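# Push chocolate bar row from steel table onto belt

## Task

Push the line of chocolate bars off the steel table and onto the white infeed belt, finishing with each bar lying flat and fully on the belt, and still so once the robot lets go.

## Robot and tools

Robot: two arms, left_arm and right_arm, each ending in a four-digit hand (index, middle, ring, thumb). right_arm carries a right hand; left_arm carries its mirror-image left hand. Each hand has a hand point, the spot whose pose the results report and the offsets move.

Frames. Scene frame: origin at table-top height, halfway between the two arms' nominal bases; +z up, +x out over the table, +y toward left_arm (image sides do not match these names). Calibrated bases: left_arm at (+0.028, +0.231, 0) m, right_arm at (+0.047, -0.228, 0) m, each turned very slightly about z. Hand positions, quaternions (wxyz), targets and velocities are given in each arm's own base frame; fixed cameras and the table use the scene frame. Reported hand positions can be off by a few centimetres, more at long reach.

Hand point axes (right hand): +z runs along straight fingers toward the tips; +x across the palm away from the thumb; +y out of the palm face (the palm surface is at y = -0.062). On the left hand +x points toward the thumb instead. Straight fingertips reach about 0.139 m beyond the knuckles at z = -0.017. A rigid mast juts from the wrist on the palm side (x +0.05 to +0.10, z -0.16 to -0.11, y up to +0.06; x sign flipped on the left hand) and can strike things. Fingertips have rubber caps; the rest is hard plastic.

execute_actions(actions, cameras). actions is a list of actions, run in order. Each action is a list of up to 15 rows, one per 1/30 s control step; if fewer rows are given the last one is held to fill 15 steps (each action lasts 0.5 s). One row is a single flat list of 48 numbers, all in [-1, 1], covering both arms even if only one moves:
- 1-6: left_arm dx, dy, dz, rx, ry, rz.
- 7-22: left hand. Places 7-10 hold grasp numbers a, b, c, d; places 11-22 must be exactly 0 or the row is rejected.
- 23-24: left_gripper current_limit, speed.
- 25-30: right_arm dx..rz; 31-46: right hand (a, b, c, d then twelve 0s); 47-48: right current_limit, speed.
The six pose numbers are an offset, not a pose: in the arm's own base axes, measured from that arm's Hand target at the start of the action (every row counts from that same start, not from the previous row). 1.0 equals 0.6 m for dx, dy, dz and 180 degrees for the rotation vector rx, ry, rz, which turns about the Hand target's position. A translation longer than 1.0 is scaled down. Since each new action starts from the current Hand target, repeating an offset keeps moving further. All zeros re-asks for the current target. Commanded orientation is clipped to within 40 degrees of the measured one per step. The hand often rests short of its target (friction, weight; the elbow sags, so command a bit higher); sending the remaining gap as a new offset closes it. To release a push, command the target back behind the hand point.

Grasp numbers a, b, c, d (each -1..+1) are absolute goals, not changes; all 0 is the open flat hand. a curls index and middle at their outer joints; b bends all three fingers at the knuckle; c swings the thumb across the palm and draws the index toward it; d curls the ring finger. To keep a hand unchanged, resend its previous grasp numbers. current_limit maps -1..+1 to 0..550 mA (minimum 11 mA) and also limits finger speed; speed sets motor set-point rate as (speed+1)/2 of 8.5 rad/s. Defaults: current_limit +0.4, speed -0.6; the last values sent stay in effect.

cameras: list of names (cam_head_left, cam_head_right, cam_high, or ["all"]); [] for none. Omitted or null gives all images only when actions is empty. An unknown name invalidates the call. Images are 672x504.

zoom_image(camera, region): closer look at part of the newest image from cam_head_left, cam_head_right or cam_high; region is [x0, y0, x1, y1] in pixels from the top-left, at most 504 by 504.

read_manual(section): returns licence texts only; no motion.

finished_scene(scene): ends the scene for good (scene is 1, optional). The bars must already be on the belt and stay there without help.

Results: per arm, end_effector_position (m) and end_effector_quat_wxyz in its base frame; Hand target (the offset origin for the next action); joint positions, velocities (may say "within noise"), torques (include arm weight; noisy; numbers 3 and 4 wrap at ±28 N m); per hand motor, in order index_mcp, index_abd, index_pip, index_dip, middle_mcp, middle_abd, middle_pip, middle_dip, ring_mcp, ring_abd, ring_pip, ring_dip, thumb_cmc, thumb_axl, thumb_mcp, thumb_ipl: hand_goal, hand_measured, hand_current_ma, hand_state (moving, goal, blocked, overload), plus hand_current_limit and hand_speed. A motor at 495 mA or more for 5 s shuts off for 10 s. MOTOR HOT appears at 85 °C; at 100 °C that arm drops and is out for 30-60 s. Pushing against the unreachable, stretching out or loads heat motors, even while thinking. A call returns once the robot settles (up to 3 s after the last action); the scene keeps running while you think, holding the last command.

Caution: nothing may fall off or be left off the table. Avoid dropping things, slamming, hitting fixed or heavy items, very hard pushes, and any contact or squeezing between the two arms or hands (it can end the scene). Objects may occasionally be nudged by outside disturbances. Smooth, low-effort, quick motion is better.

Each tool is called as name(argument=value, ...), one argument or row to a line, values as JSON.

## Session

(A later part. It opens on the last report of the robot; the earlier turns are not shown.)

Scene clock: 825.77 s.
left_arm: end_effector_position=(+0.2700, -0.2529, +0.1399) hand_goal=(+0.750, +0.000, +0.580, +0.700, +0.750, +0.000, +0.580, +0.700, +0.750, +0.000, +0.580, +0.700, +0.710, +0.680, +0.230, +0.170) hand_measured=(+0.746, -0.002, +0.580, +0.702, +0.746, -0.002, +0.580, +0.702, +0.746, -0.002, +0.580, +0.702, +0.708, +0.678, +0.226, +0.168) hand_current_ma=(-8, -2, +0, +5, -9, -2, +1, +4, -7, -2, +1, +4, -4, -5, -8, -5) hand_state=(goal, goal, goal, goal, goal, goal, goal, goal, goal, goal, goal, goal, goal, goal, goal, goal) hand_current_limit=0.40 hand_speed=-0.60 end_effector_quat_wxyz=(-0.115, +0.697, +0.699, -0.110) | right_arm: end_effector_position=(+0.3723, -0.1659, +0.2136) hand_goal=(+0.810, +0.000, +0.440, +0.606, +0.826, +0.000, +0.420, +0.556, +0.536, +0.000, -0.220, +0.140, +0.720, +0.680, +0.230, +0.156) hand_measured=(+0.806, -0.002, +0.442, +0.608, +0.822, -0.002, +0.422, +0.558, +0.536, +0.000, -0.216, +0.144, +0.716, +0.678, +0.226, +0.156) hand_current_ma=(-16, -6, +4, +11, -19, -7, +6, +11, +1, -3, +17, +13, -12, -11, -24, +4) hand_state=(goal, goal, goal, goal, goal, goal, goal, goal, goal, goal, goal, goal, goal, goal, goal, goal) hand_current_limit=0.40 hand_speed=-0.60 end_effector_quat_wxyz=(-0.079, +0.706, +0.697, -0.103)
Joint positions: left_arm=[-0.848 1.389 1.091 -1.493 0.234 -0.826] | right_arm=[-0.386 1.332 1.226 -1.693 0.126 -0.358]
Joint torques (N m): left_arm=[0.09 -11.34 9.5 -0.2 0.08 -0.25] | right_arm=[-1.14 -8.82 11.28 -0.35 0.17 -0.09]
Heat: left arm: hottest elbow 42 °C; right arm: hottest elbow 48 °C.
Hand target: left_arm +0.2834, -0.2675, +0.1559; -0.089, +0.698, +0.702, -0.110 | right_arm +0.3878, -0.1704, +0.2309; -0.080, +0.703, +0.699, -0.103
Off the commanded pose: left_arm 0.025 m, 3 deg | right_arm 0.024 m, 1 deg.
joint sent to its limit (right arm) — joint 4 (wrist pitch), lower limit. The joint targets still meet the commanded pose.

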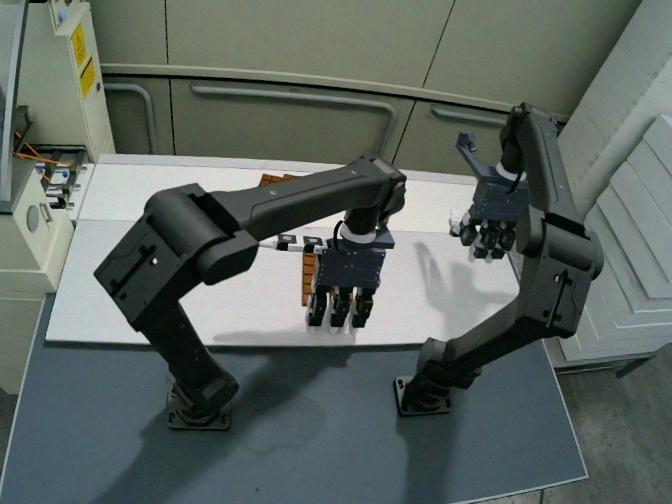

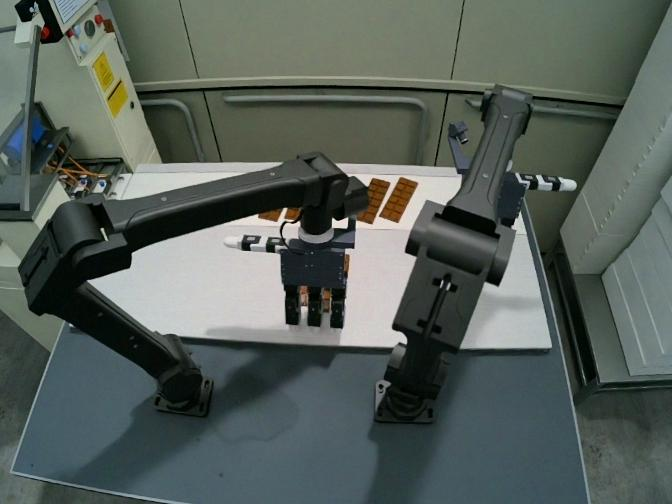

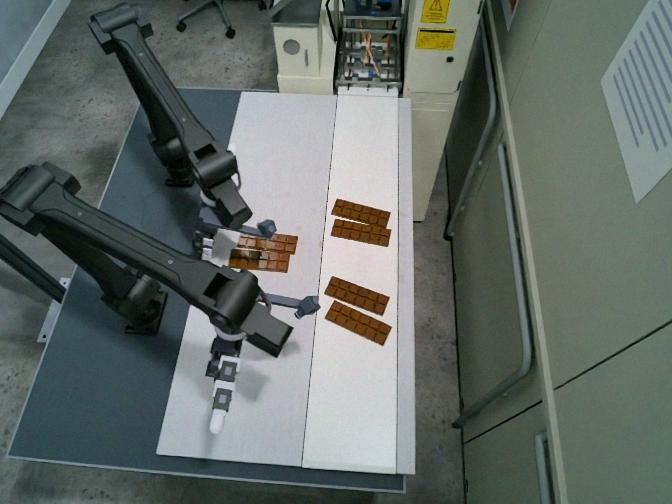

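execute_actions(
  actions=[
    [[0.03,0.008,-0.023,0,0,0, 0,0,0,0,0,0,0,0,0,0,0,0,0,0,0,0, 0.4,-0.6, 0,0,0,0,0,0, 0.1,0,0,0.5,0,0,0,0,0,0,0,0,0,0,0,0, 0.4,-0.6]],
    [[0.07,0.002,-0.002,0,0,0, 0,0,0,0,0,0,0,0,0,0,0,0,0,0,0,0, 0.4,-0.6, 0,0,0,0,0,0, 0.1,0,0,0.5,0,0,0,0,0,0,0,0,0,0,0,0, 0.4,-0.6]],
  ],
  cameras=["cam_head_left","cam_head_right"],
)

zoom_image(
  camera="cam_head_left",
  region=[260, 230, 400, 340],
)

zoom_image(
  camera="cam_head_right",
  region=[250, 230, 390, 340],
)

Scene clock: 852.37 s.
left_arm: end_effector_position=(+0.3296, -0.2505, +0.1285) hand_goal=(+0.750, +0.000, +0.580, +0.700, +0.750, +0.000, +0.580, +0.700, +0.750, +0.000, +0.580, +0.700, +0.710, +0.680, +0.230, +0.170) hand_measured=(+0.746, -0.002, +0.580, +0.702, +0.750, -0.002, +0.582, +0.702, +0.758, +0.000, +0.586, +0.704, +0.708, +0.678, +0.226, +0.168) hand_current_ma=(-8, -2, +0, +5, +0, -1, +2, +4, +16, +1, +13, +5, -4, -5, -8, -5) hand_state=(goal, goal, goal, goal, goal, goal, goal, goal, goal, goal, goal, goal, goal, goal, goal, goal) hand_current_limit=0.40 hand_speed=-0.60 end_effector_quat_wxyz=(-0.104, +0.694, +0.704, -0.110) | right_arm: end_effector_position=(+0.3723, -0.1657, +0.2136) hand_goal=(+0.810, +0.000, +0.440, +0.606, +0.826, +0.000, +0.420, +0.556, +0.536, +0.000, -0.220, +0.140, +0.720, +0.680, +0.230, +0.156) hand_measured=(+0.806, -0.002, +0.442, +0.608, +0.822, -0.002, +0.422, +0.558, +0.536, +0.000, -0.216, +0.144, +0.716, +0.678, +0.226, +0.156) hand_current_ma=(-16, -6, +4, +11, -19, -7, +6, +11, +1, -3, +17, +13, -12, -11, -24, +4) hand_state=(goal, goal, goal, goal, goal, goal, goal, goal, goal, goal, goal, goal, goal, goal, goal, goal) hand_current_limit=0.40 hand_speed=-0.60 end_effector_quat_wxyz=(-0.079, +0.705, +0.697, -0.103)
Joint positions: left_arm=[-0.735 1.493 1.169 -1.469 0.21 -0.725] | right_arm=[-0.386 1.332 1.226 -1.693 0.126 -0.36]
Joint torques (N m): left_arm=[0.56 -12.04 9.47 -0.8 0.11 -0.06] | right_arm=[-0.91 -8.76 11.3 -0.34 0.16 -0.09]
Heat: left arm: hottest elbow 42 °C; right arm: hottest elbow 48 °C.
Hand target: left_arm +0.3434, -0.2614, +0.1408; -0.089, +0.698, +0.702, -0.110 | right_arm +0.3878, -0.1704, +0.2309; -0.080, +0.703, +0.699, -0.103
Off the commanded pose: left_arm 0.022 m, 2 deg | right_arm 0.024 m, 0 deg.
joint sent to its limit (right arm) — joint 4 (wrist pitch), lower limit. The joint targets still meet the commanded pose.
Images, in order (width x height): cam_head_left 672x504, cam_head_right 672x504.

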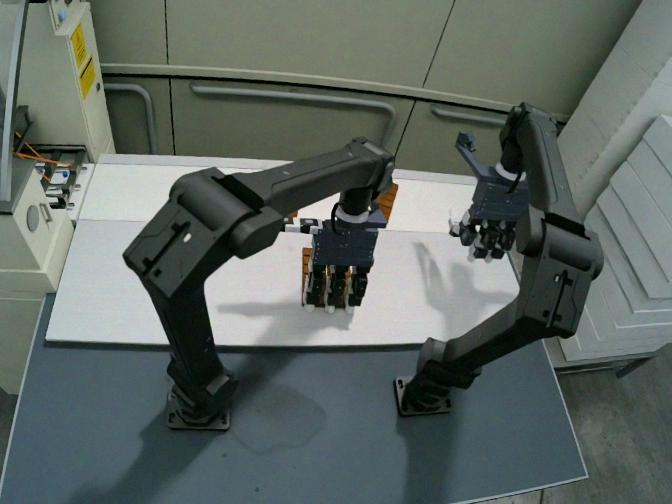

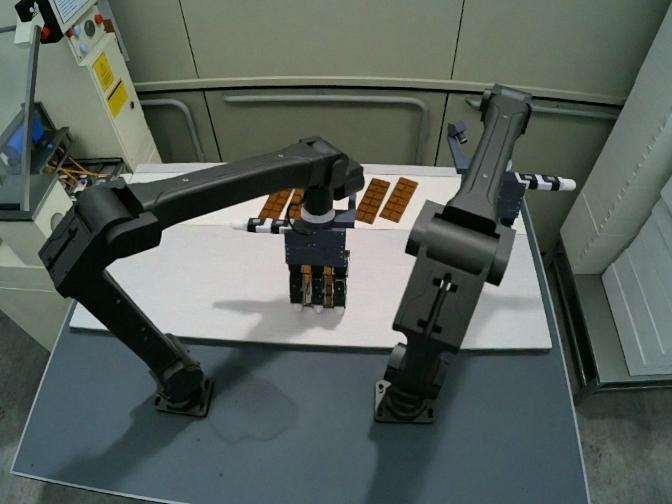

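Scaled by 3.600.

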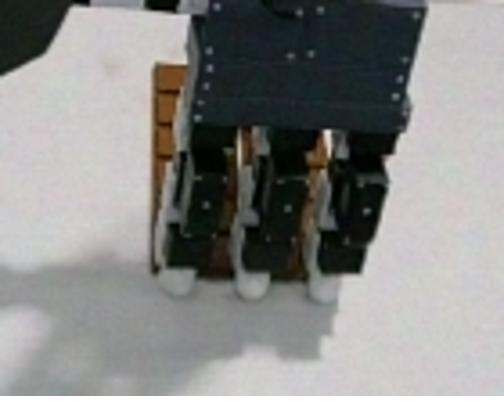

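Scaled by 3.600.

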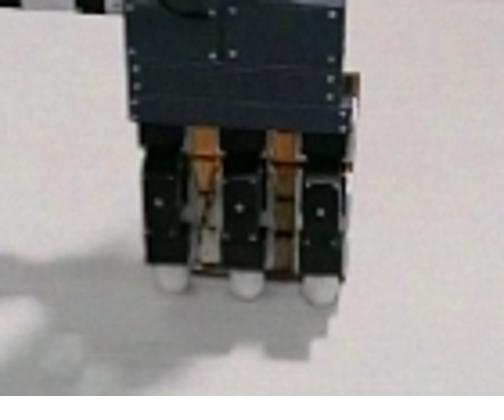

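execute_actions(
  actions=[
    [[0.08,0.004,-0.0035,0,0,0, 0,0,0,0,0,0,0,0,0,0,0,0,0,0,0,0, 0.4,-0.6, 0,0,0,0,0,0, 0.1,0,0,0.5,0,0,0,0,0,0,0,0,0,0,0,0, 0.4,-0.6]],
    [[0.08,0.002,-0.0035,0,0,0, 0,0,0,0,0,0,0,0,0,0,0,0,0,0,0,0, 0.4,-0.6, 0,0,0,0,0,0, 0.1,0,0,0.5,0,0,0,0,0,0,0,0,0,0,0,0, 0.4,-0.6]],
    [[0.08,0.002,-0.0035,0,0,0, 0,0,0,0,0,0,0,0,0,0,0,0,0,0,0,0, 0.4,-0.6, 0,0,0,0,0,0, 0.1,0,0,0.5,0,0,0,0,0,0,0,0,0,0,0,0, 0.4,-0.6]],
  ],
  cameras=["cam_head_left","cam_head_right","cam_high"],
)

zoom_image(
  camera="cam_head_left",
  region=[270, 180, 390, 280],
)

zoom_image(
  camera="cam_head_right",
  region=[260, 180, 380, 280],
)

zoom_image(
  camera="cam_high",
  region=[240, 180, 420, 350],
)

Scene clock: 867.07 s.
left_arm: end_effector_position=(+0.4594, -0.2548, +0.1264) hand_goal=(+0.750, +0.000, +0.580, +0.700, +0.750, +0.000, +0.580, +0.700, +0.750, +0.000, +0.580, +0.700, +0.710, +0.680, +0.230, +0.170) hand_measured=(+0.800, -0.004, +0.612, +0.722, +0.778, -0.006, +0.598, +0.708, +0.768, -0.002, +0.592, +0.704, +0.708, +0.678, +0.226, +0.168) hand_current_ma=(+170, -7, +93, +57, +79, -10, +47, +17, +49, -3, +26, +7, -4, -5, -8, -5) hand_state=(blocked, goal, blocked, blocked, blocked, goal, goal, goal, goal, goal, goal, goal, goal, goal, goal, goal) hand_current_limit=0.40 hand_speed=-0.60 end_effector_quat_wxyz=(-0.110, +0.693, +0.702, -0.124) | right_arm: end_effector_position=(+0.3723, -0.1657, +0.2136) hand_goal=(+0.810, +0.000, +0.440, +0.606, +0.826, +0.000, +0.420, +0.556, +0.536, +0.000, -0.220, +0.140, +0.720, +0.680, +0.230, +0.156) hand_measured=(+0.806, -0.002, +0.442, +0.608, +0.822, -0.002, +0.422, +0.558, +0.536, +0.000, -0.216, +0.144, +0.716, +0.678, +0.226, +0.156) hand_current_ma=(-16, -6, +4, +11, -19, -7, +6, +11, +1, -3, +17, +13, -12, -11, -24, +4) hand_state=(goal, goal, goal, goal, goal, goal, goal, goal, goal, goal, goal, goal, goal, goal, goal, goal) hand_current_limit=0.40 hand_speed=-0.60 end_effector_quat_wxyz=(-0.079, +0.705, +0.697, -0.103)
Joint positions: left_arm=[-0.561 1.777 1.519 -1.586 0.192 -0.547] | right_arm=[-0.386 1.332 1.226 -1.693 0.126 -0.36]
Joint torques (N m): left_arm=[1.85 -15.79 9.88 -0.1 -0.91 0.06] | right_arm=[-0.91 -8.76 11.3 -0.34 0.17 -0.09]
Motor temperatures (°C): left_arm=[30 32 43 26 28 26] | right_arm=[31 34 49 30 30 27]
Heat: left arm: hottest elbow 43 °C; right arm: hottest elbow 49 °C.
Hand target: left_arm +0.4874, -0.2567, +0.1345; -0.089, +0.698, +0.702, -0.110 | right_arm +0.3878, -0.1704, +0.2309; -0.080, +0.703, +0.699, -0.103
Off the commanded pose: left_arm 0.029 m, 3 deg | right_arm 0.024 m, 0 deg.
joint sent to its limit (right arm) — joint 4 (wrist pitch), lower limit. The joint targets still meet the commanded pose.

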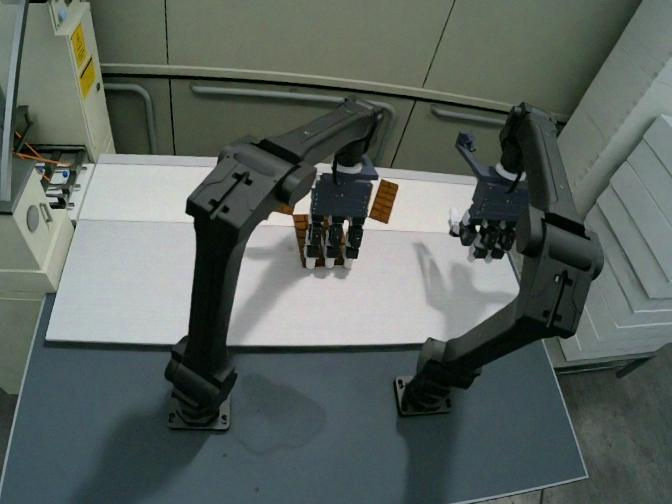

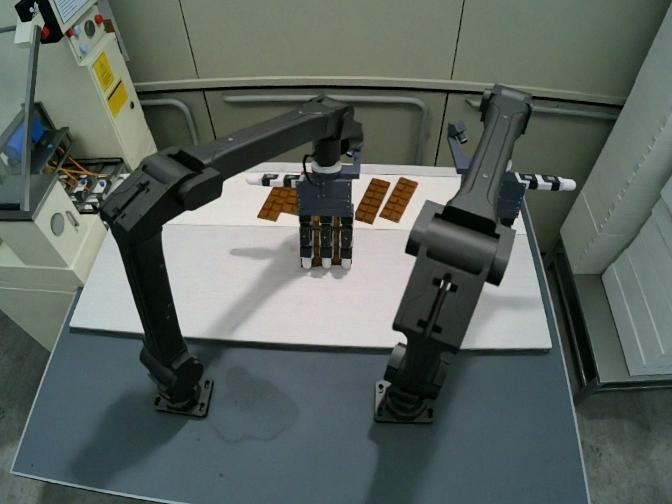

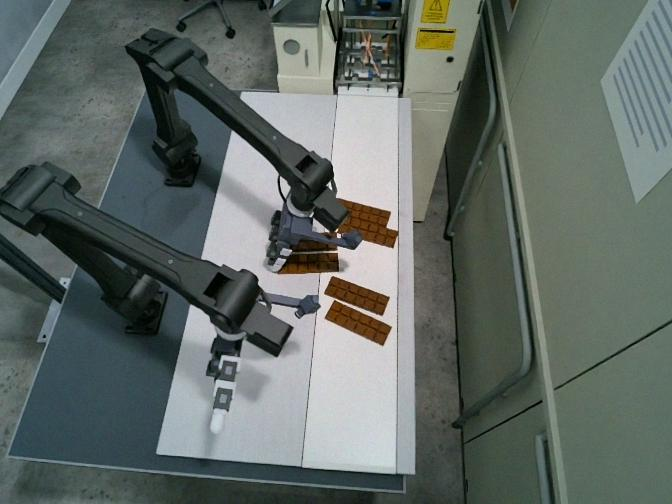

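Scaled by 4.200.

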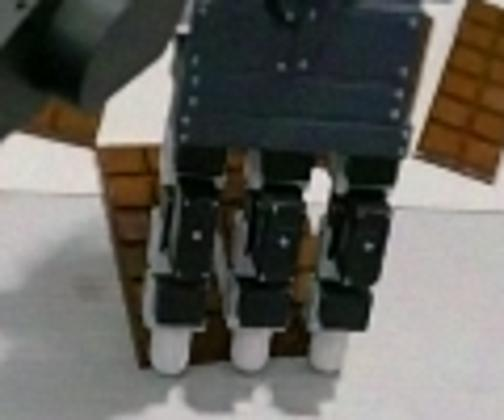

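Scaled by 4.200.

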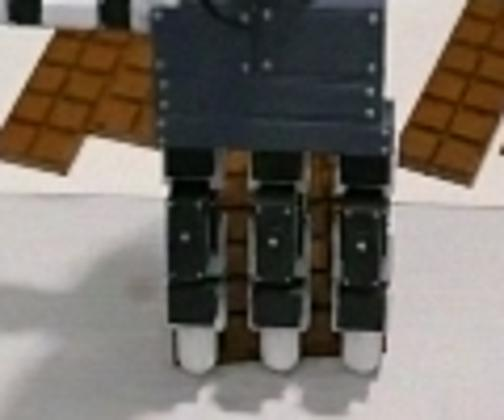

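Scaled by 2.800.

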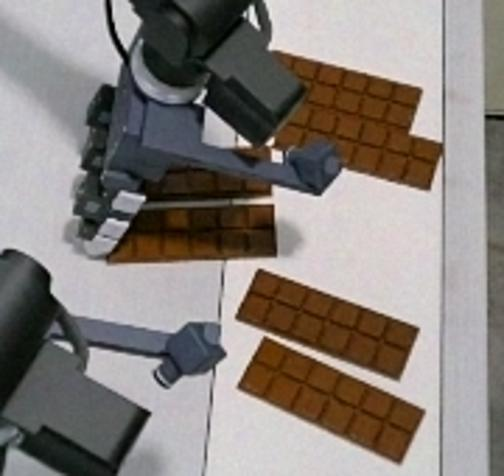

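execute_actions(
  actions=[
    [[-0.0333,0,0.1,0,0,0, 0,0,0,0,0,0,0,0,0,0,0,0,0,0,0,0, 0.4,-0.6, 0,-0.05,0,0,0,0, 0.1,0,0,0.5,0,0,0,0,0,0,0,0,0,0,0,0, 0.4,-0.6]],
    [[0.09,0.134,0,0,0,0, 0,0,0,0,0,0,0,0,0,0,0,0,0,0,0,0, 0.4,-0.6, 0,-0.05,0,0,0,0, 0.1,0,0,0.5,0,0,0,0,0,0,0,0,0,0,0,0, 0.4,-0.6]],
    [[0.09,0.134,-0.03,0,0,0, 0,0,0,0,0,0,0,0,0,0,0,0,0,0,0,0, 0.4,-0.6, 0,0,0,0,0,0, 0.1,0,0,0.5,0,0,0,0,0,0,0,0,0,0,0,0, 0.4,-0.6]],
  ],
  cameras=["cam_head_left","cam_head_right","cam_high"],
)

zoom_image(
  camera="cam_head_left",
  region=[240, 150, 400, 280],
)

zoom_image(
  camera="cam_head_right",
  region=[250, 150, 410, 280],
)

zoom_image(
  camera="cam_high",
  region=[240, 180, 420, 350],
)

Scene clock: 912.93 s.
left_arm: end_effector_position=(+0.5615, -0.0896, +0.1579) hand_goal=(+0.750, +0.000, +0.580, +0.700, +0.750, +0.000, +0.580, +0.700, +0.750, +0.000, +0.580, +0.700, +0.710, +0.680, +0.230, +0.170) hand_measured=(+0.748, -0.002, +0.582, +0.704, +0.746, -0.002, +0.582, +0.702, +0.746, -0.002, +0.582, +0.702, +0.708, +0.678, +0.226, +0.168) hand_current_ma=(-4, -3, +2, +5, -6, -2, +2, +4, -5, -2, +2, +4, -4, -5, -8, -5) hand_state=(goal, goal, goal, goal, goal, goal, goal, goal, goal, goal, goal, goal, goal, goal, goal, goal) hand_current_limit=0.40 hand_speed=-0.60 end_effector_quat_wxyz=(-0.091, +0.693, +0.707, -0.107) | right_arm: end_effector_position=(+0.3715, -0.2193, +0.2108) hand_goal=(+0.810, +0.000, +0.440, +0.606, +0.826, +0.000, +0.420, +0.556, +0.536, +0.000, -0.220, +0.140, +0.720, +0.680, +0.230, +0.156) hand_measured=(+0.806, -0.002, +0.442, +0.608, +0.822, -0.002, +0.422, +0.558, +0.536, +0.000, -0.216, +0.144, +0.716, +0.678, +0.226, +0.156) hand_current_ma=(-16, -6, +4, +11, -19, -7, +6, +11, +1, -3, +17, +13, -12, -11, -24, +4) hand_state=(goal, goal, goal, goal, goal, goal, goal, goal, goal, goal, goal, goal, goal, goal, goal, goal) hand_current_limit=0.40 hand_speed=-0.60 end_effector_quat_wxyz=(-0.091, +0.702, +0.699, -0.106)
Joint positions: left_arm=[-0.203 1.823 1.665 -1.683 0.082 -0.213] | right_arm=[-0.516 1.405 1.293 -1.693 0.155 -0.494]
Joint torques (N m): left_arm=[-0.26 -18.67 9.66 -0.99 0.08 -0.05] | right_arm=[-1.49 -9.82 12.03 -0.35 0.21 -0.09]
Heat: left arm: hottest elbow 47 °C; right arm: hottest elbow 50 °C.
Hand target: left_arm +0.5753, -0.0957, +0.1764; -0.089, +0.698, +0.702, -0.110 | right_arm +0.3877, -0.2304, +0.2308; -0.080, +0.703, +0.699, -0.103
Off the commanded pose: left_arm 0.024 m, 1 deg | right_arm 0.028 m, 1 deg.
joint sent to its limit (left arm) — joint 4 (wrist pitch), lower limit. The joint targets still meet the commanded pose.
joint sent to its limit (right arm) — joint 4 (wrist pitch), lower limit. The joint targets still meet the commanded pose.

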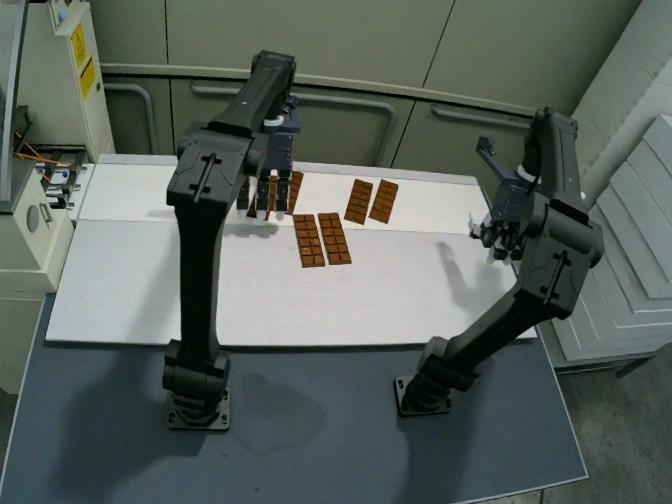

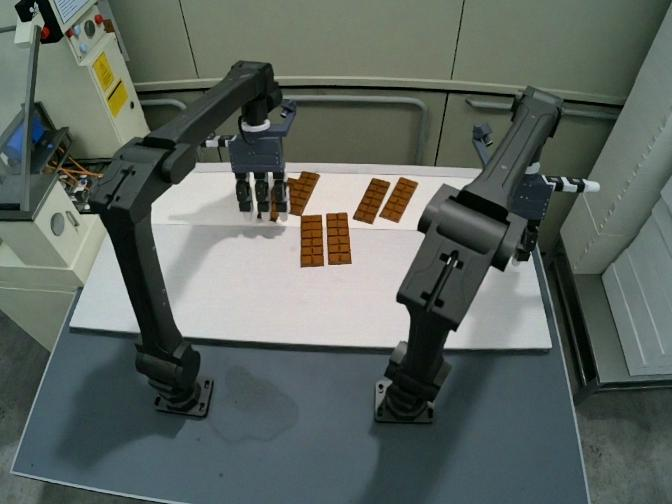

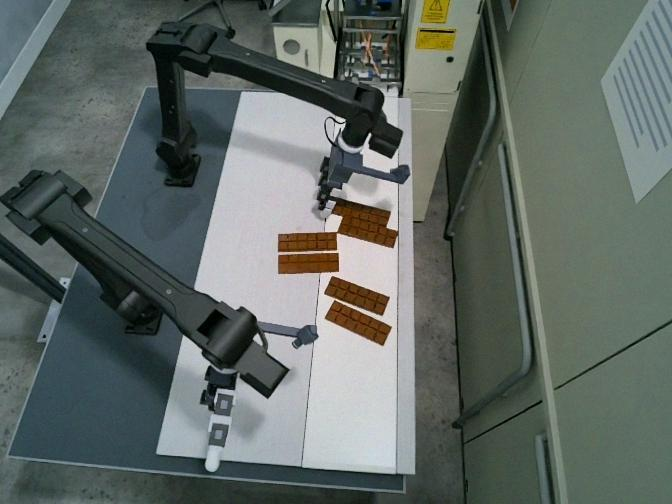

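Scaled by 3.150.

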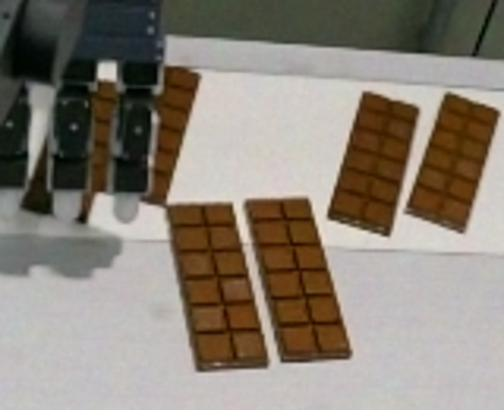

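Scaled by 3.150.

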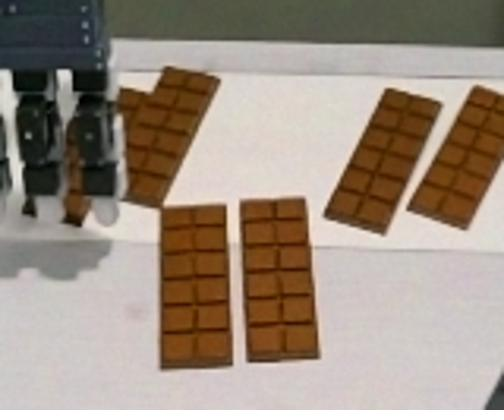

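Scaled by 2.800.

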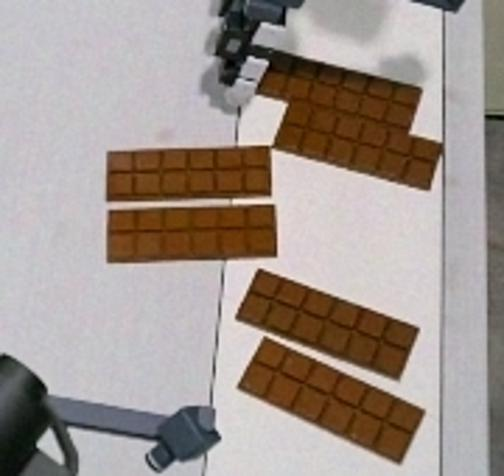

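execute_actions(
  actions=[
    [[0,0,0,0,0,0, 0.6,0,0,0,0,0,0,0,0,0,0,0,0,0,0,0, 0.4,-0.6, 0,0,0,0,0,0, 0.1,0,0,0.5,0,0,0,0,0,0,0,0,0,0,0,0, 0.4,-0.6]],
    [[0,0,-0.045,0,0,0, 0.6,0,0,0,0,0,0,0,0,0,0,0,0,0,0,0, 0.4,-0.6, 0,0,0,0,0,0, 0.1,0,0,0.5,0,0,0,0,0,0,0,0,0,0,0,0, 0.4,-0.6]],
  ],
  cameras=["cam_head_left","cam_head_right"],
)

zoom_image(
  camera="cam_head_left",
  region=[240, 150, 360, 280],
)

zoom_image(
  camera="cam_head_right",
  region=[250, 150, 370, 280],
)

Scene clock: 938.07 s.
left_arm: end_effector_position=(+0.5621, -0.0906, +0.1367) hand_goal=(+0.810, +0.000, +0.040, +0.130, +0.600, +0.000, -0.380, -0.170, +0.810, +0.000, +0.580, +0.640, +0.770, +0.680, +0.230, +0.080) hand_measured=(+0.802, -0.002, +0.044, +0.134, +0.600, -0.002, -0.372, -0.166, +0.798, -0.002, +0.582, +0.642, +0.762, +0.678, +0.226, +0.082) hand_current_ma=(-19, -3, +6, +7, +1, -2, +15, +6, -28, -2, +1, +4, -18, -5, -8, +2) hand_state=(goal, goal, goal, goal, goal, goal, goal, goal, goal, goal, goal, goal, goal, goal, goal, goal) hand_current_limit=0.40 hand_speed=-0.60 end_effector_quat_wxyz=(-0.106, +0.692, +0.704, -0.119) | right_arm: end_effector_position=(+0.3715, -0.2193, +0.2108) hand_goal=(+0.810, +0.000, +0.440, +0.606, +0.826, +0.000, +0.420, +0.556, +0.536, +0.000, -0.220, +0.140, +0.720, +0.680, +0.230, +0.156) hand_measured=(+0.806, -0.002, +0.442, +0.608, +0.822, -0.002, +0.422, +0.558, +0.536, +0.000, -0.216, +0.144, +0.716, +0.678, +0.226, +0.156) hand_current_ma=(-16, -6, +4, +11, -19, -7, +6, +11, +1, -3, +17, +13, -12, -11, -24, +4) hand_state=(goal, goal, goal, goal, goal, goal, goal, goal, goal, goal, goal, goal, goal, goal, goal, goal) hand_current_limit=0.40 hand_speed=-0.60 end_effector_quat_wxyz=(-0.091, +0.702, +0.699, -0.106)
Joint positions: left_arm=[-0.203 1.862 1.665 -1.683 0.084 -0.208] | right_arm=[-0.516 1.405 1.293 -1.693 0.155 -0.494]
Joint torques (N m): left_arm=[-0.09 -18.78 8.81 -0.57 0.09 -0.05] | right_arm=[-1.49 -9.93 12.03 -0.35 0.21 -0.09]
Motor temperatures (°C): left_arm=[30 34 49 26 28 26] | right_arm=[31 33 52 30 30 27]
Heat: left arm: hottest elbow 49 °C; right arm: hottest elbow 52 °C.
Hand target: left_arm +0.5753, -0.0957, +0.1494; -0.089, +0.698, +0.702, -0.110 | right_arm +0.3877, -0.2304, +0.2308; -0.080, +0.703, +0.699, -0.103
Off the commanded pose: left_arm 0.019 m, 2 deg | right_arm 0.028 m, 1 deg.
joint sent to its limit (right arm) — joint 4 (wrist pitch), lower limit. The joint targets still meet the commanded pose.
Images, in order (width x height): cam_head_left 672x504, cam_head_right 672x504.

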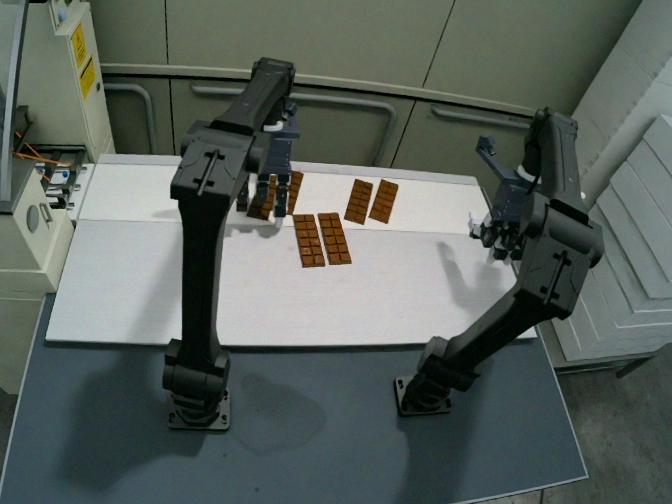

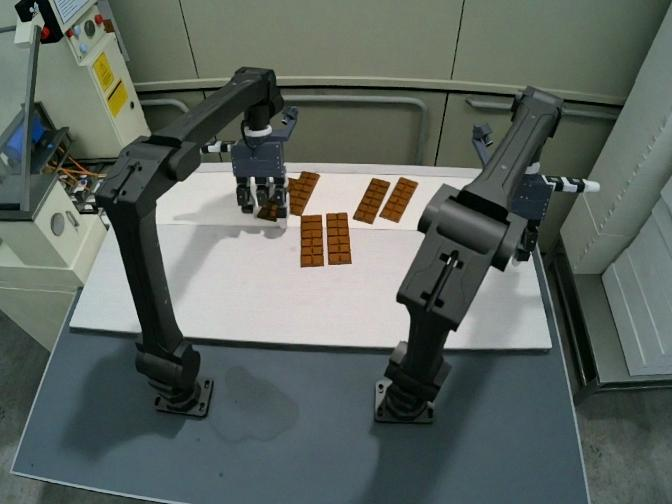

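Scaled by 3.877.

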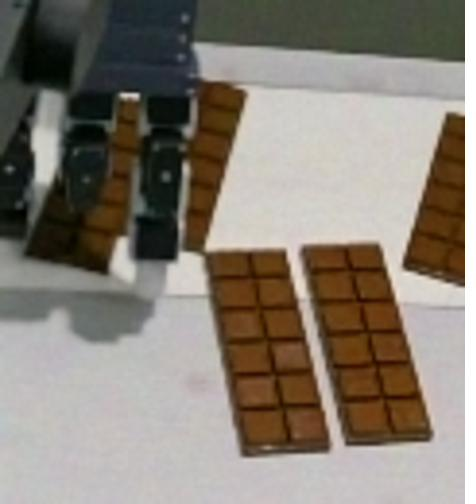

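Scaled by 3.877.

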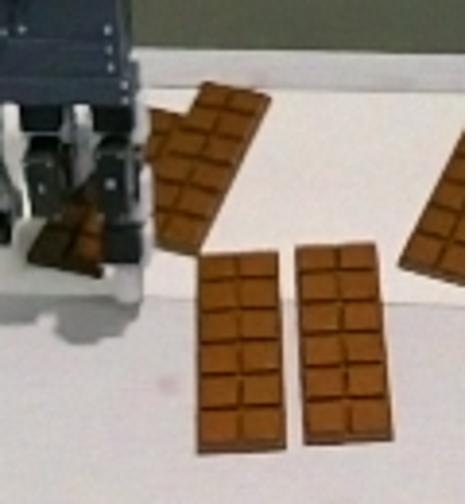

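execute_actions(
  actions=[
    [[0,-0.035,-0.013,0,0,0, 0.6,0,0,0,0,0,0,0,0,0,0,0,0,0,0,0, 0.4,-0.6, 0,0,0,0,0,0, 0.1,0,0,0.5,0,0,0,0,0,0,0,0,0,0,0,0, 0.4,-0.6]],
    [[0,-0.035,0,0,0,0, 0.6,0,0,0,0,0,0,0,0,0,0,0,0,0,0,0, 0.4,-0.6, 0,0,0,0,0,0, 0.1,0,0,0.5,0,0,0,0,0,0,0,0,0,0,0,0, 0.4,-0.6]],
  ],
  cameras=["cam_head_left","cam_high"],
)

zoom_image(
  camera="cam_head_left",
  region=[240, 150, 360, 280],
)

zoom_image(
  camera="cam_high",
  region=[240, 180, 420, 350],
)

Scene clock: 949.80 s.
left_arm: end_effector_position=(+0.5579, -0.1310, +0.1298) hand_goal=(+0.810, +0.000, +0.040, +0.130, +0.600, +0.000, -0.380, -0.170, +0.810, +0.000, +0.580, +0.640, +0.770, +0.680, +0.230, +0.080) hand_measured=(+0.802, -0.002, +0.044, +0.134, +0.600, -0.002, -0.372, -0.166, +0.800, +0.002, +0.580, +0.642, +0.762, +0.678, +0.226, +0.082) hand_current_ma=(-19, -3, +6, +7, +1, -2, +15, +6, -24, +4, +1, +3, -18, -5, -8, +2) hand_state=(goal, goal, goal, goal, goal, goal, goal, goal, goal, goal, goal, goal, goal, goal, goal, goal) hand_current_limit=0.40 hand_speed=-0.60 end_effector_quat_wxyz=(-0.108, +0.697, +0.698, -0.121) | right_arm: end_effector_position=(+0.3715, -0.2193, +0.2108) hand_goal=(+0.810, +0.000, +0.440, +0.606, +0.826, +0.000, +0.420, +0.556, +0.536, +0.000, -0.220, +0.140, +0.720, +0.680, +0.230, +0.156) hand_measured=(+0.806, -0.002, +0.442, +0.608, +0.822, -0.002, +0.422, +0.558, +0.536, +0.000, -0.216, +0.144, +0.716, +0.678, +0.226, +0.156) hand_current_ma=(-16, -6, +4, +11, -19, -7, +6, +11, +1, -3, +17, +13, -12, -11, -24, +4) hand_state=(goal, goal, goal, goal, goal, goal, goal, goal, goal, goal, goal, goal, goal, goal, goal, goal) hand_current_limit=0.40 hand_speed=-0.60 end_effector_quat_wxyz=(-0.091, +0.702, +0.699, -0.106)
Joint positions: left_arm=[-0.274 1.881 1.676 -1.674 0.104 -0.26] | right_arm=[-0.516 1.405 1.293 -1.693 0.155 -0.494]
Joint torques (N m): left_arm=[-0.26 -18.43 9.62 -0.39 0.1 -0.27] | right_arm=[-1.44 -9.82 12.03 -0.34 0.21 -0.09]
Heat: left arm: hottest elbow 49 °C; right arm: hottest elbow 52 °C.
Hand target: left_arm +0.5754, -0.1378, +0.1418; -0.089, +0.698, +0.702, -0.110 | right_arm +0.3877, -0.2304, +0.2308; -0.080, +0.703, +0.699, -0.103
Off the commanded pose: left_arm 0.022 m, 3 deg | right_arm 0.028 m, 1 deg.
joint sent to its limit (right arm) — joint 4 (wrist pitch), lower limit. The joint targets still meet the commanded pose.
Images, in order (width x height): cam_head_left 672x504, cam_high 672x504.

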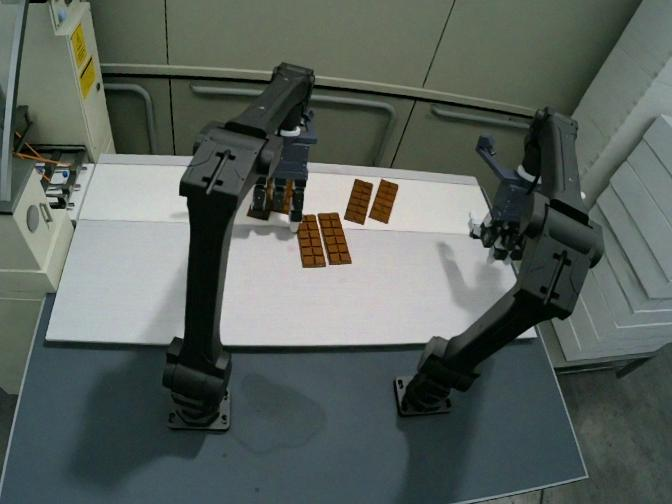

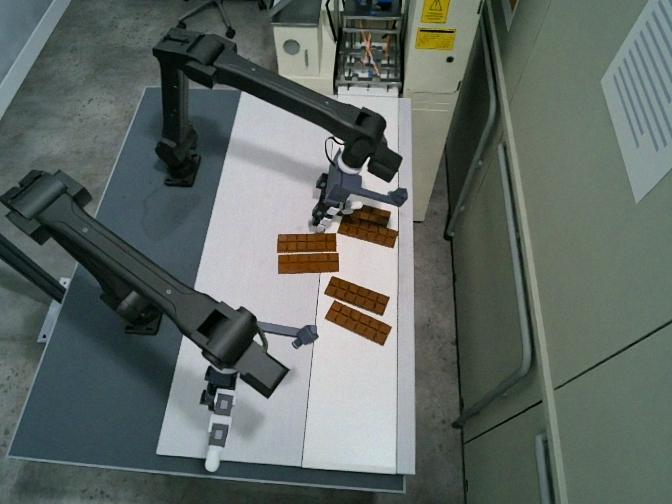

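Scaled by 3.877.

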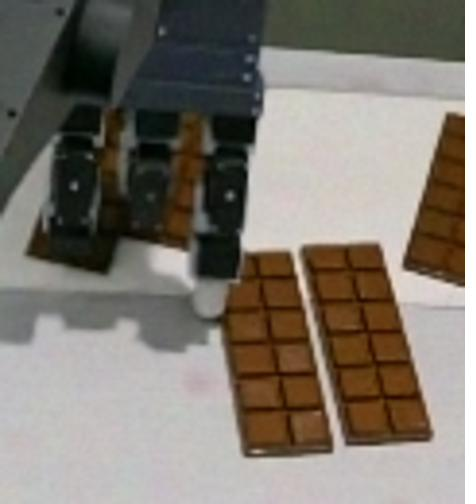

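Scaled by 2.800.

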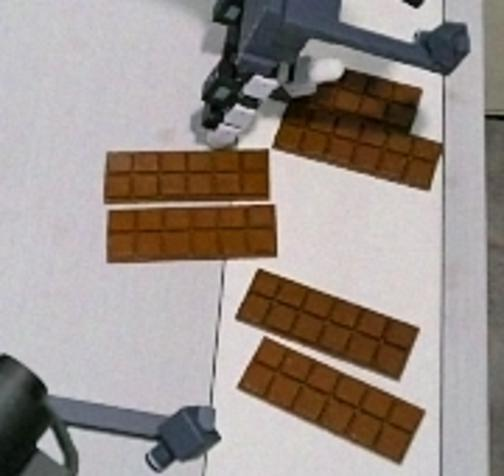

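execute_actions(
  actions=[
    [[0,-0.04,0,0,0,0, 0.6,0,0,0,0,0,0,0,0,0,0,0,0,0,0,0, 0.4,-0.6, 0,0,0,0,0,0, 0.1,0,0,0.5,0,0,0,0,0,0,0,0,0,0,0,0, 0.4,-0.6]],
  ],
  cameras=["cam_head_left","cam_high"],
)

zoom_image(
  camera="cam_high",
  region=[240, 180, 420, 350],
)

Scene clock: 960.20 s.
left_arm: end_effector_position=(+0.5601, -0.1529, +0.1306) hand_goal=(+0.810, +0.000, +0.040, +0.130, +0.600, +0.000, -0.380, -0.170, +0.810, +0.000, +0.580, +0.640, +0.770, +0.680, +0.230, +0.080) hand_measured=(+0.802, -0.002, +0.044, +0.134, +0.600, -0.002, -0.372, -0.166, +0.806, +0.008, +0.580, +0.642, +0.762, +0.678, +0.226, +0.082) hand_current_ma=(-19, -3, +6, +7, +1, -2, +15, +6, -6, +12, +1, +3, -18, -5, -8, +2) hand_state=(goal, goal, goal, goal, goal, goal, goal, goal, goal, goal, goal, goal, goal, goal, goal, goal) hand_current_limit=0.40 hand_speed=-0.60 end_effector_quat_wxyz=(-0.106, +0.697, +0.700, -0.118) | right_arm: end_effector_position=(+0.3715, -0.2193, +0.2108) hand_goal=(+0.810, +0.000, +0.440, +0.606, +0.826, +0.000, +0.420, +0.556, +0.536, +0.000, -0.220, +0.140, +0.720, +0.680, +0.230, +0.156) hand_measured=(+0.806, -0.002, +0.442, +0.608, +0.822, -0.002, +0.422, +0.558, +0.536, +0.000, -0.216, +0.144, +0.716, +0.678, +0.226, +0.156) hand_current_ma=(-16, -6, +4, +11, -19, -7, +6, +11, +1, -3, +17, +13, -12, -11, -24, +4) hand_state=(goal, goal, goal, goal, goal, goal, goal, goal, goal, goal, goal, goal, goal, goal, goal, goal) hand_current_limit=0.40 hand_speed=-0.60 end_effector_quat_wxyz=(-0.091, +0.702, +0.699, -0.106)
Joint positions: left_arm=[-0.312 1.899 1.703 -1.674 0.114 -0.299] | right_arm=[-0.516 1.405 1.293 -1.693 0.155 -0.494]
Joint torques (N m): left_arm=[-0.03 -18.61 9.63 -0.54 0.13 -0.26] | right_arm=[-1.49 -9.88 12.03 -0.34 0.21 -0.1]
Heat: left arm: hottest elbow 49 °C; right arm: hottest elbow 53 °C.
Hand target: left_arm +0.5755, -0.1617, +0.1417; -0.089, +0.698, +0.702, -0.110 | right_arm +0.3877, -0.2304, +0.2308; -0.080, +0.703, +0.699, -0.103
Off the commanded pose: left_arm 0.021 m, 2 deg | right_arm 0.028 m, 1 deg.
joint sent to its limit (right arm) — joint 4 (wrist pitch), lower limit. The joint targets still meet the commanded pose.
Images, in order (width x height): cam_head_left 672x504, cam_high 672x504.

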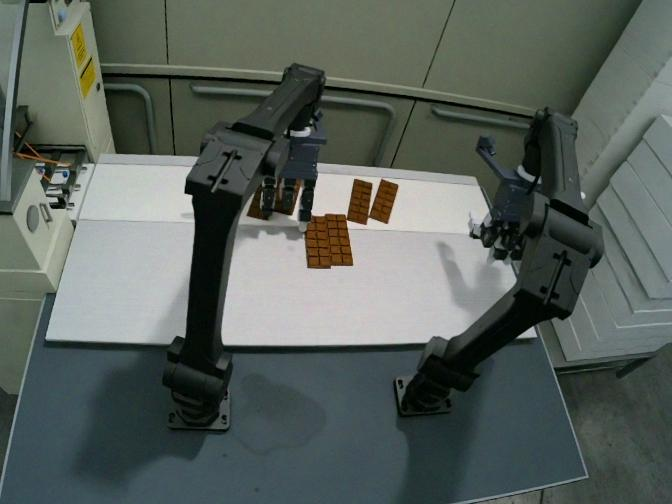

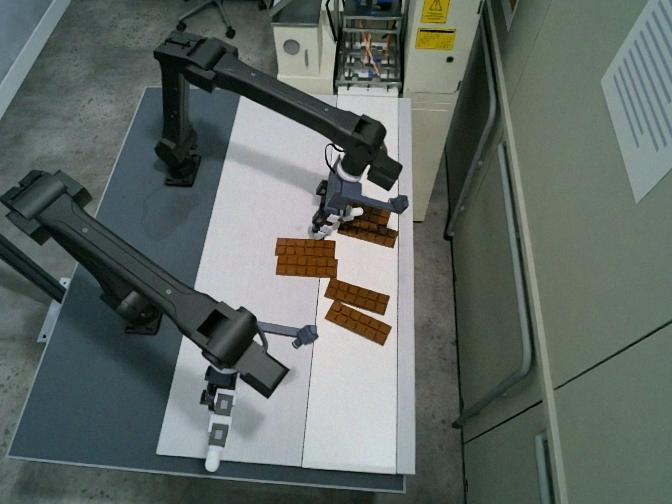

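Scaled by 2.800.

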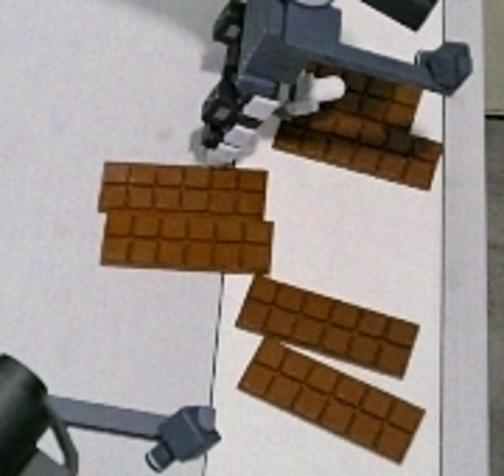

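execute_actions(
  actions=[
    [[0,0.025,0.083,0,0,0, 0.6,0,0,0,0,0,0,0,0,0,0,0,0,0,0,0, 0.4,-0.6, 0,0,0,0,0,0, 0.1,0,0,0.5,0,0,0,0,0,0,0,0,0,0,0,0, 0.4,-0.6]],
    [[-0.146,-0.09,0.0167,0.003,0,-0.0165, 0,0,0,0,0,0,0,0,0,0,0,0,0,0,0,0, 0.4,-0.6, 0,0,0,0,0,0, 0.1,0,0,0.5,0,0,0,0,0,0,0,0,0,0,0,0, 0.4,-0.6]],
    [[-0.1463,-0.0913,0,0.0026,0,-0.0165, 0,0,0,0,0,0,0,0,0,0,0,0,0,0,0,0, 0.4,-0.6, 0,0,0,0,0,0, 0.1,0,0,0.5,0,0,0,0,0,0,0,0,0,0,0,0, 0.4,-0.6]],
    [[0,0,-0.075,0,0,0, 0,0,0,0,0,0,0,0,0,0,0,0,0,0,0,0, 0.4,-0.6, 0,0,0,0,0,0, 0.1,0,0,0.5,0,0,0,0,0,0,0,0,0,0,0,0, 0.4,-0.6]],
  ],
  cameras=["cam_head_left","cam_head_right","cam_high"],
)

zoom_image(
  camera="cam_head_left",
  region=[270, 200, 390, 300],
)

zoom_image(
  camera="cam_head_right",
  region=[260, 200, 380, 300],
)

zoom_image(
  camera="cam_high",
  region=[240, 180, 420, 350],
)

Scene clock: 1004.20 s.
left_arm: end_effector_position=(+0.3955, -0.2571, +0.1560) hand_goal=(+0.750, +0.000, +0.580, +0.700, +0.750, +0.000, +0.580, +0.700, +0.750, +0.000, +0.580, +0.700, +0.710, +0.680, +0.230, +0.170) hand_measured=(+0.746, -0.002, +0.576, +0.696, +0.746, -0.002, +0.576, +0.696, +0.746, +0.002, +0.580, +0.698, +0.708, +0.678, +0.226, +0.166) hand_current_ma=(-7, -2, -7, -6, -10, -2, -9, -5, -8, +3, +1, -4, -3, -5, -8, -10) hand_state=(goal, goal, goal, goal, goal, goal, goal, goal, goal, goal, goal, goal, goal, goal, goal, goal) hand_current_limit=0.40 hand_speed=-0.60 end_effector_quat_wxyz=(-0.107, +0.737, +0.660, -0.101) | right_arm: end_effector_position=(+0.3715, -0.2193, +0.2108) hand_goal=(+0.810, +0.000, +0.440, +0.606, +0.826, +0.000, +0.420, +0.556, +0.536, +0.000, -0.220, +0.140, +0.720, +0.680, +0.230, +0.156) hand_measured=(+0.806, -0.002, +0.442, +0.608, +0.822, -0.002, +0.422, +0.558, +0.536, +0.000, -0.216, +0.144, +0.716, +0.678, +0.226, +0.156) hand_current_ma=(-16, -6, +4, +11, -19, -7, +6, +11, +1, -3, +17, +13, -12, -11, -24, +4) hand_state=(goal, goal, goal, goal, goal, goal, goal, goal, goal, goal, goal, goal, goal, goal, goal, goal) hand_current_limit=0.40 hand_speed=-0.60 end_effector_quat_wxyz=(-0.091, +0.702, +0.699, -0.106)
Joint positions: left_arm=[-0.648 1.602 1.369 -1.588 0.156 -0.518] | right_arm=[-0.516 1.405 1.293 -1.693 0.155 -0.494]
Joint torques (N m): left_arm=[0.85 -15.38 6.34 -0.13 0.05 -0.26] | right_arm=[-1.44 -9.82 12.04 -0.35 0.21 -0.09]
Heat: left arm: hottest elbow 48 °C; right arm: hottest elbow 54 °C.
Hand target: left_arm +0.4001, -0.2555, +0.1564; -0.101, +0.733, +0.666, -0.099 | right_arm +0.3877, -0.2304, +0.2308; -0.080, +0.703, +0.699, -0.103
Off the commanded pose: left_arm 0.005 m, 1 deg | right_arm 0.028 m, 1 deg.
joint sent to its limit (right arm) — joint 4 (wrist pitch), lower limit. The joint targets still meet the commanded pose.

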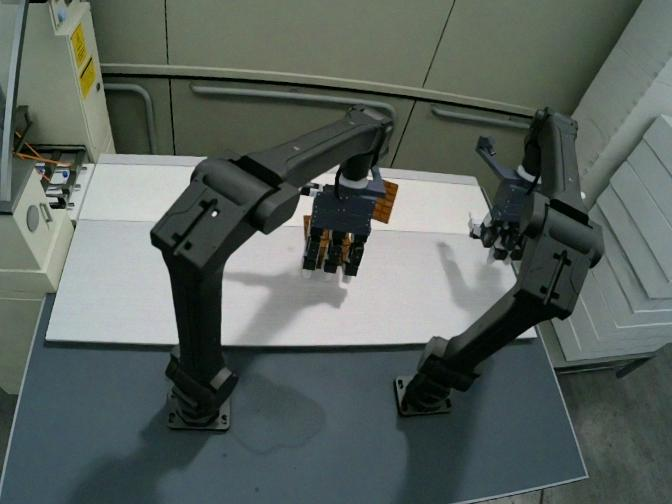

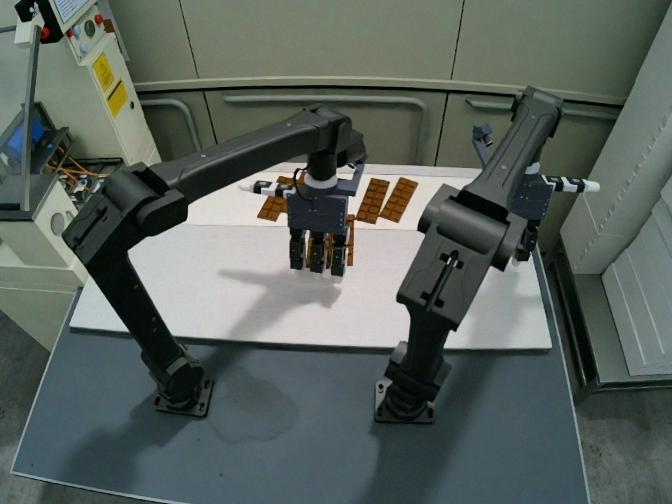

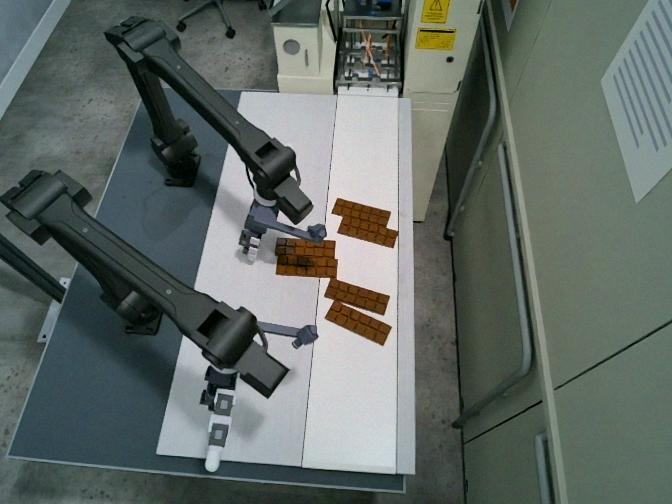

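Scaled by 4.200.

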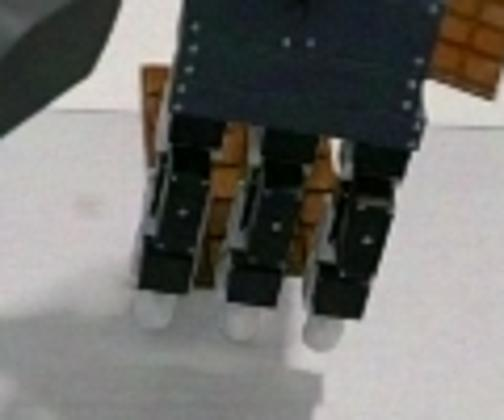

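Scaled by 4.200.

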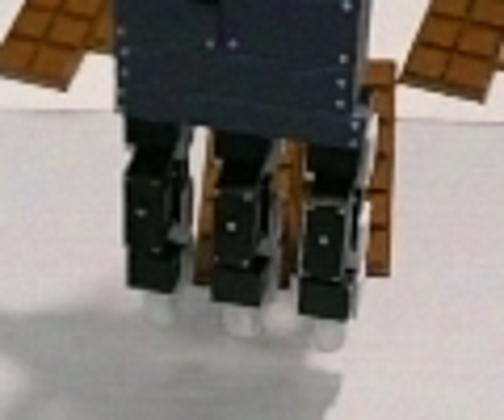

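Scaled by 2.800.

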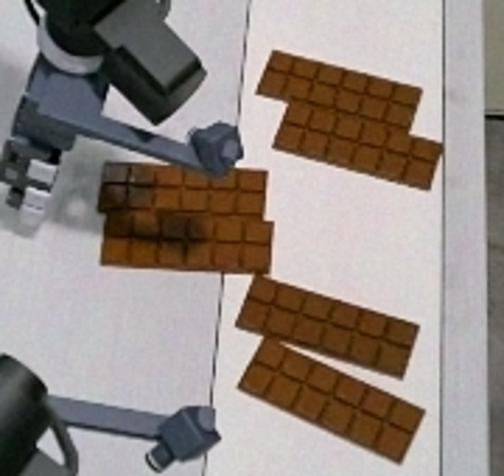

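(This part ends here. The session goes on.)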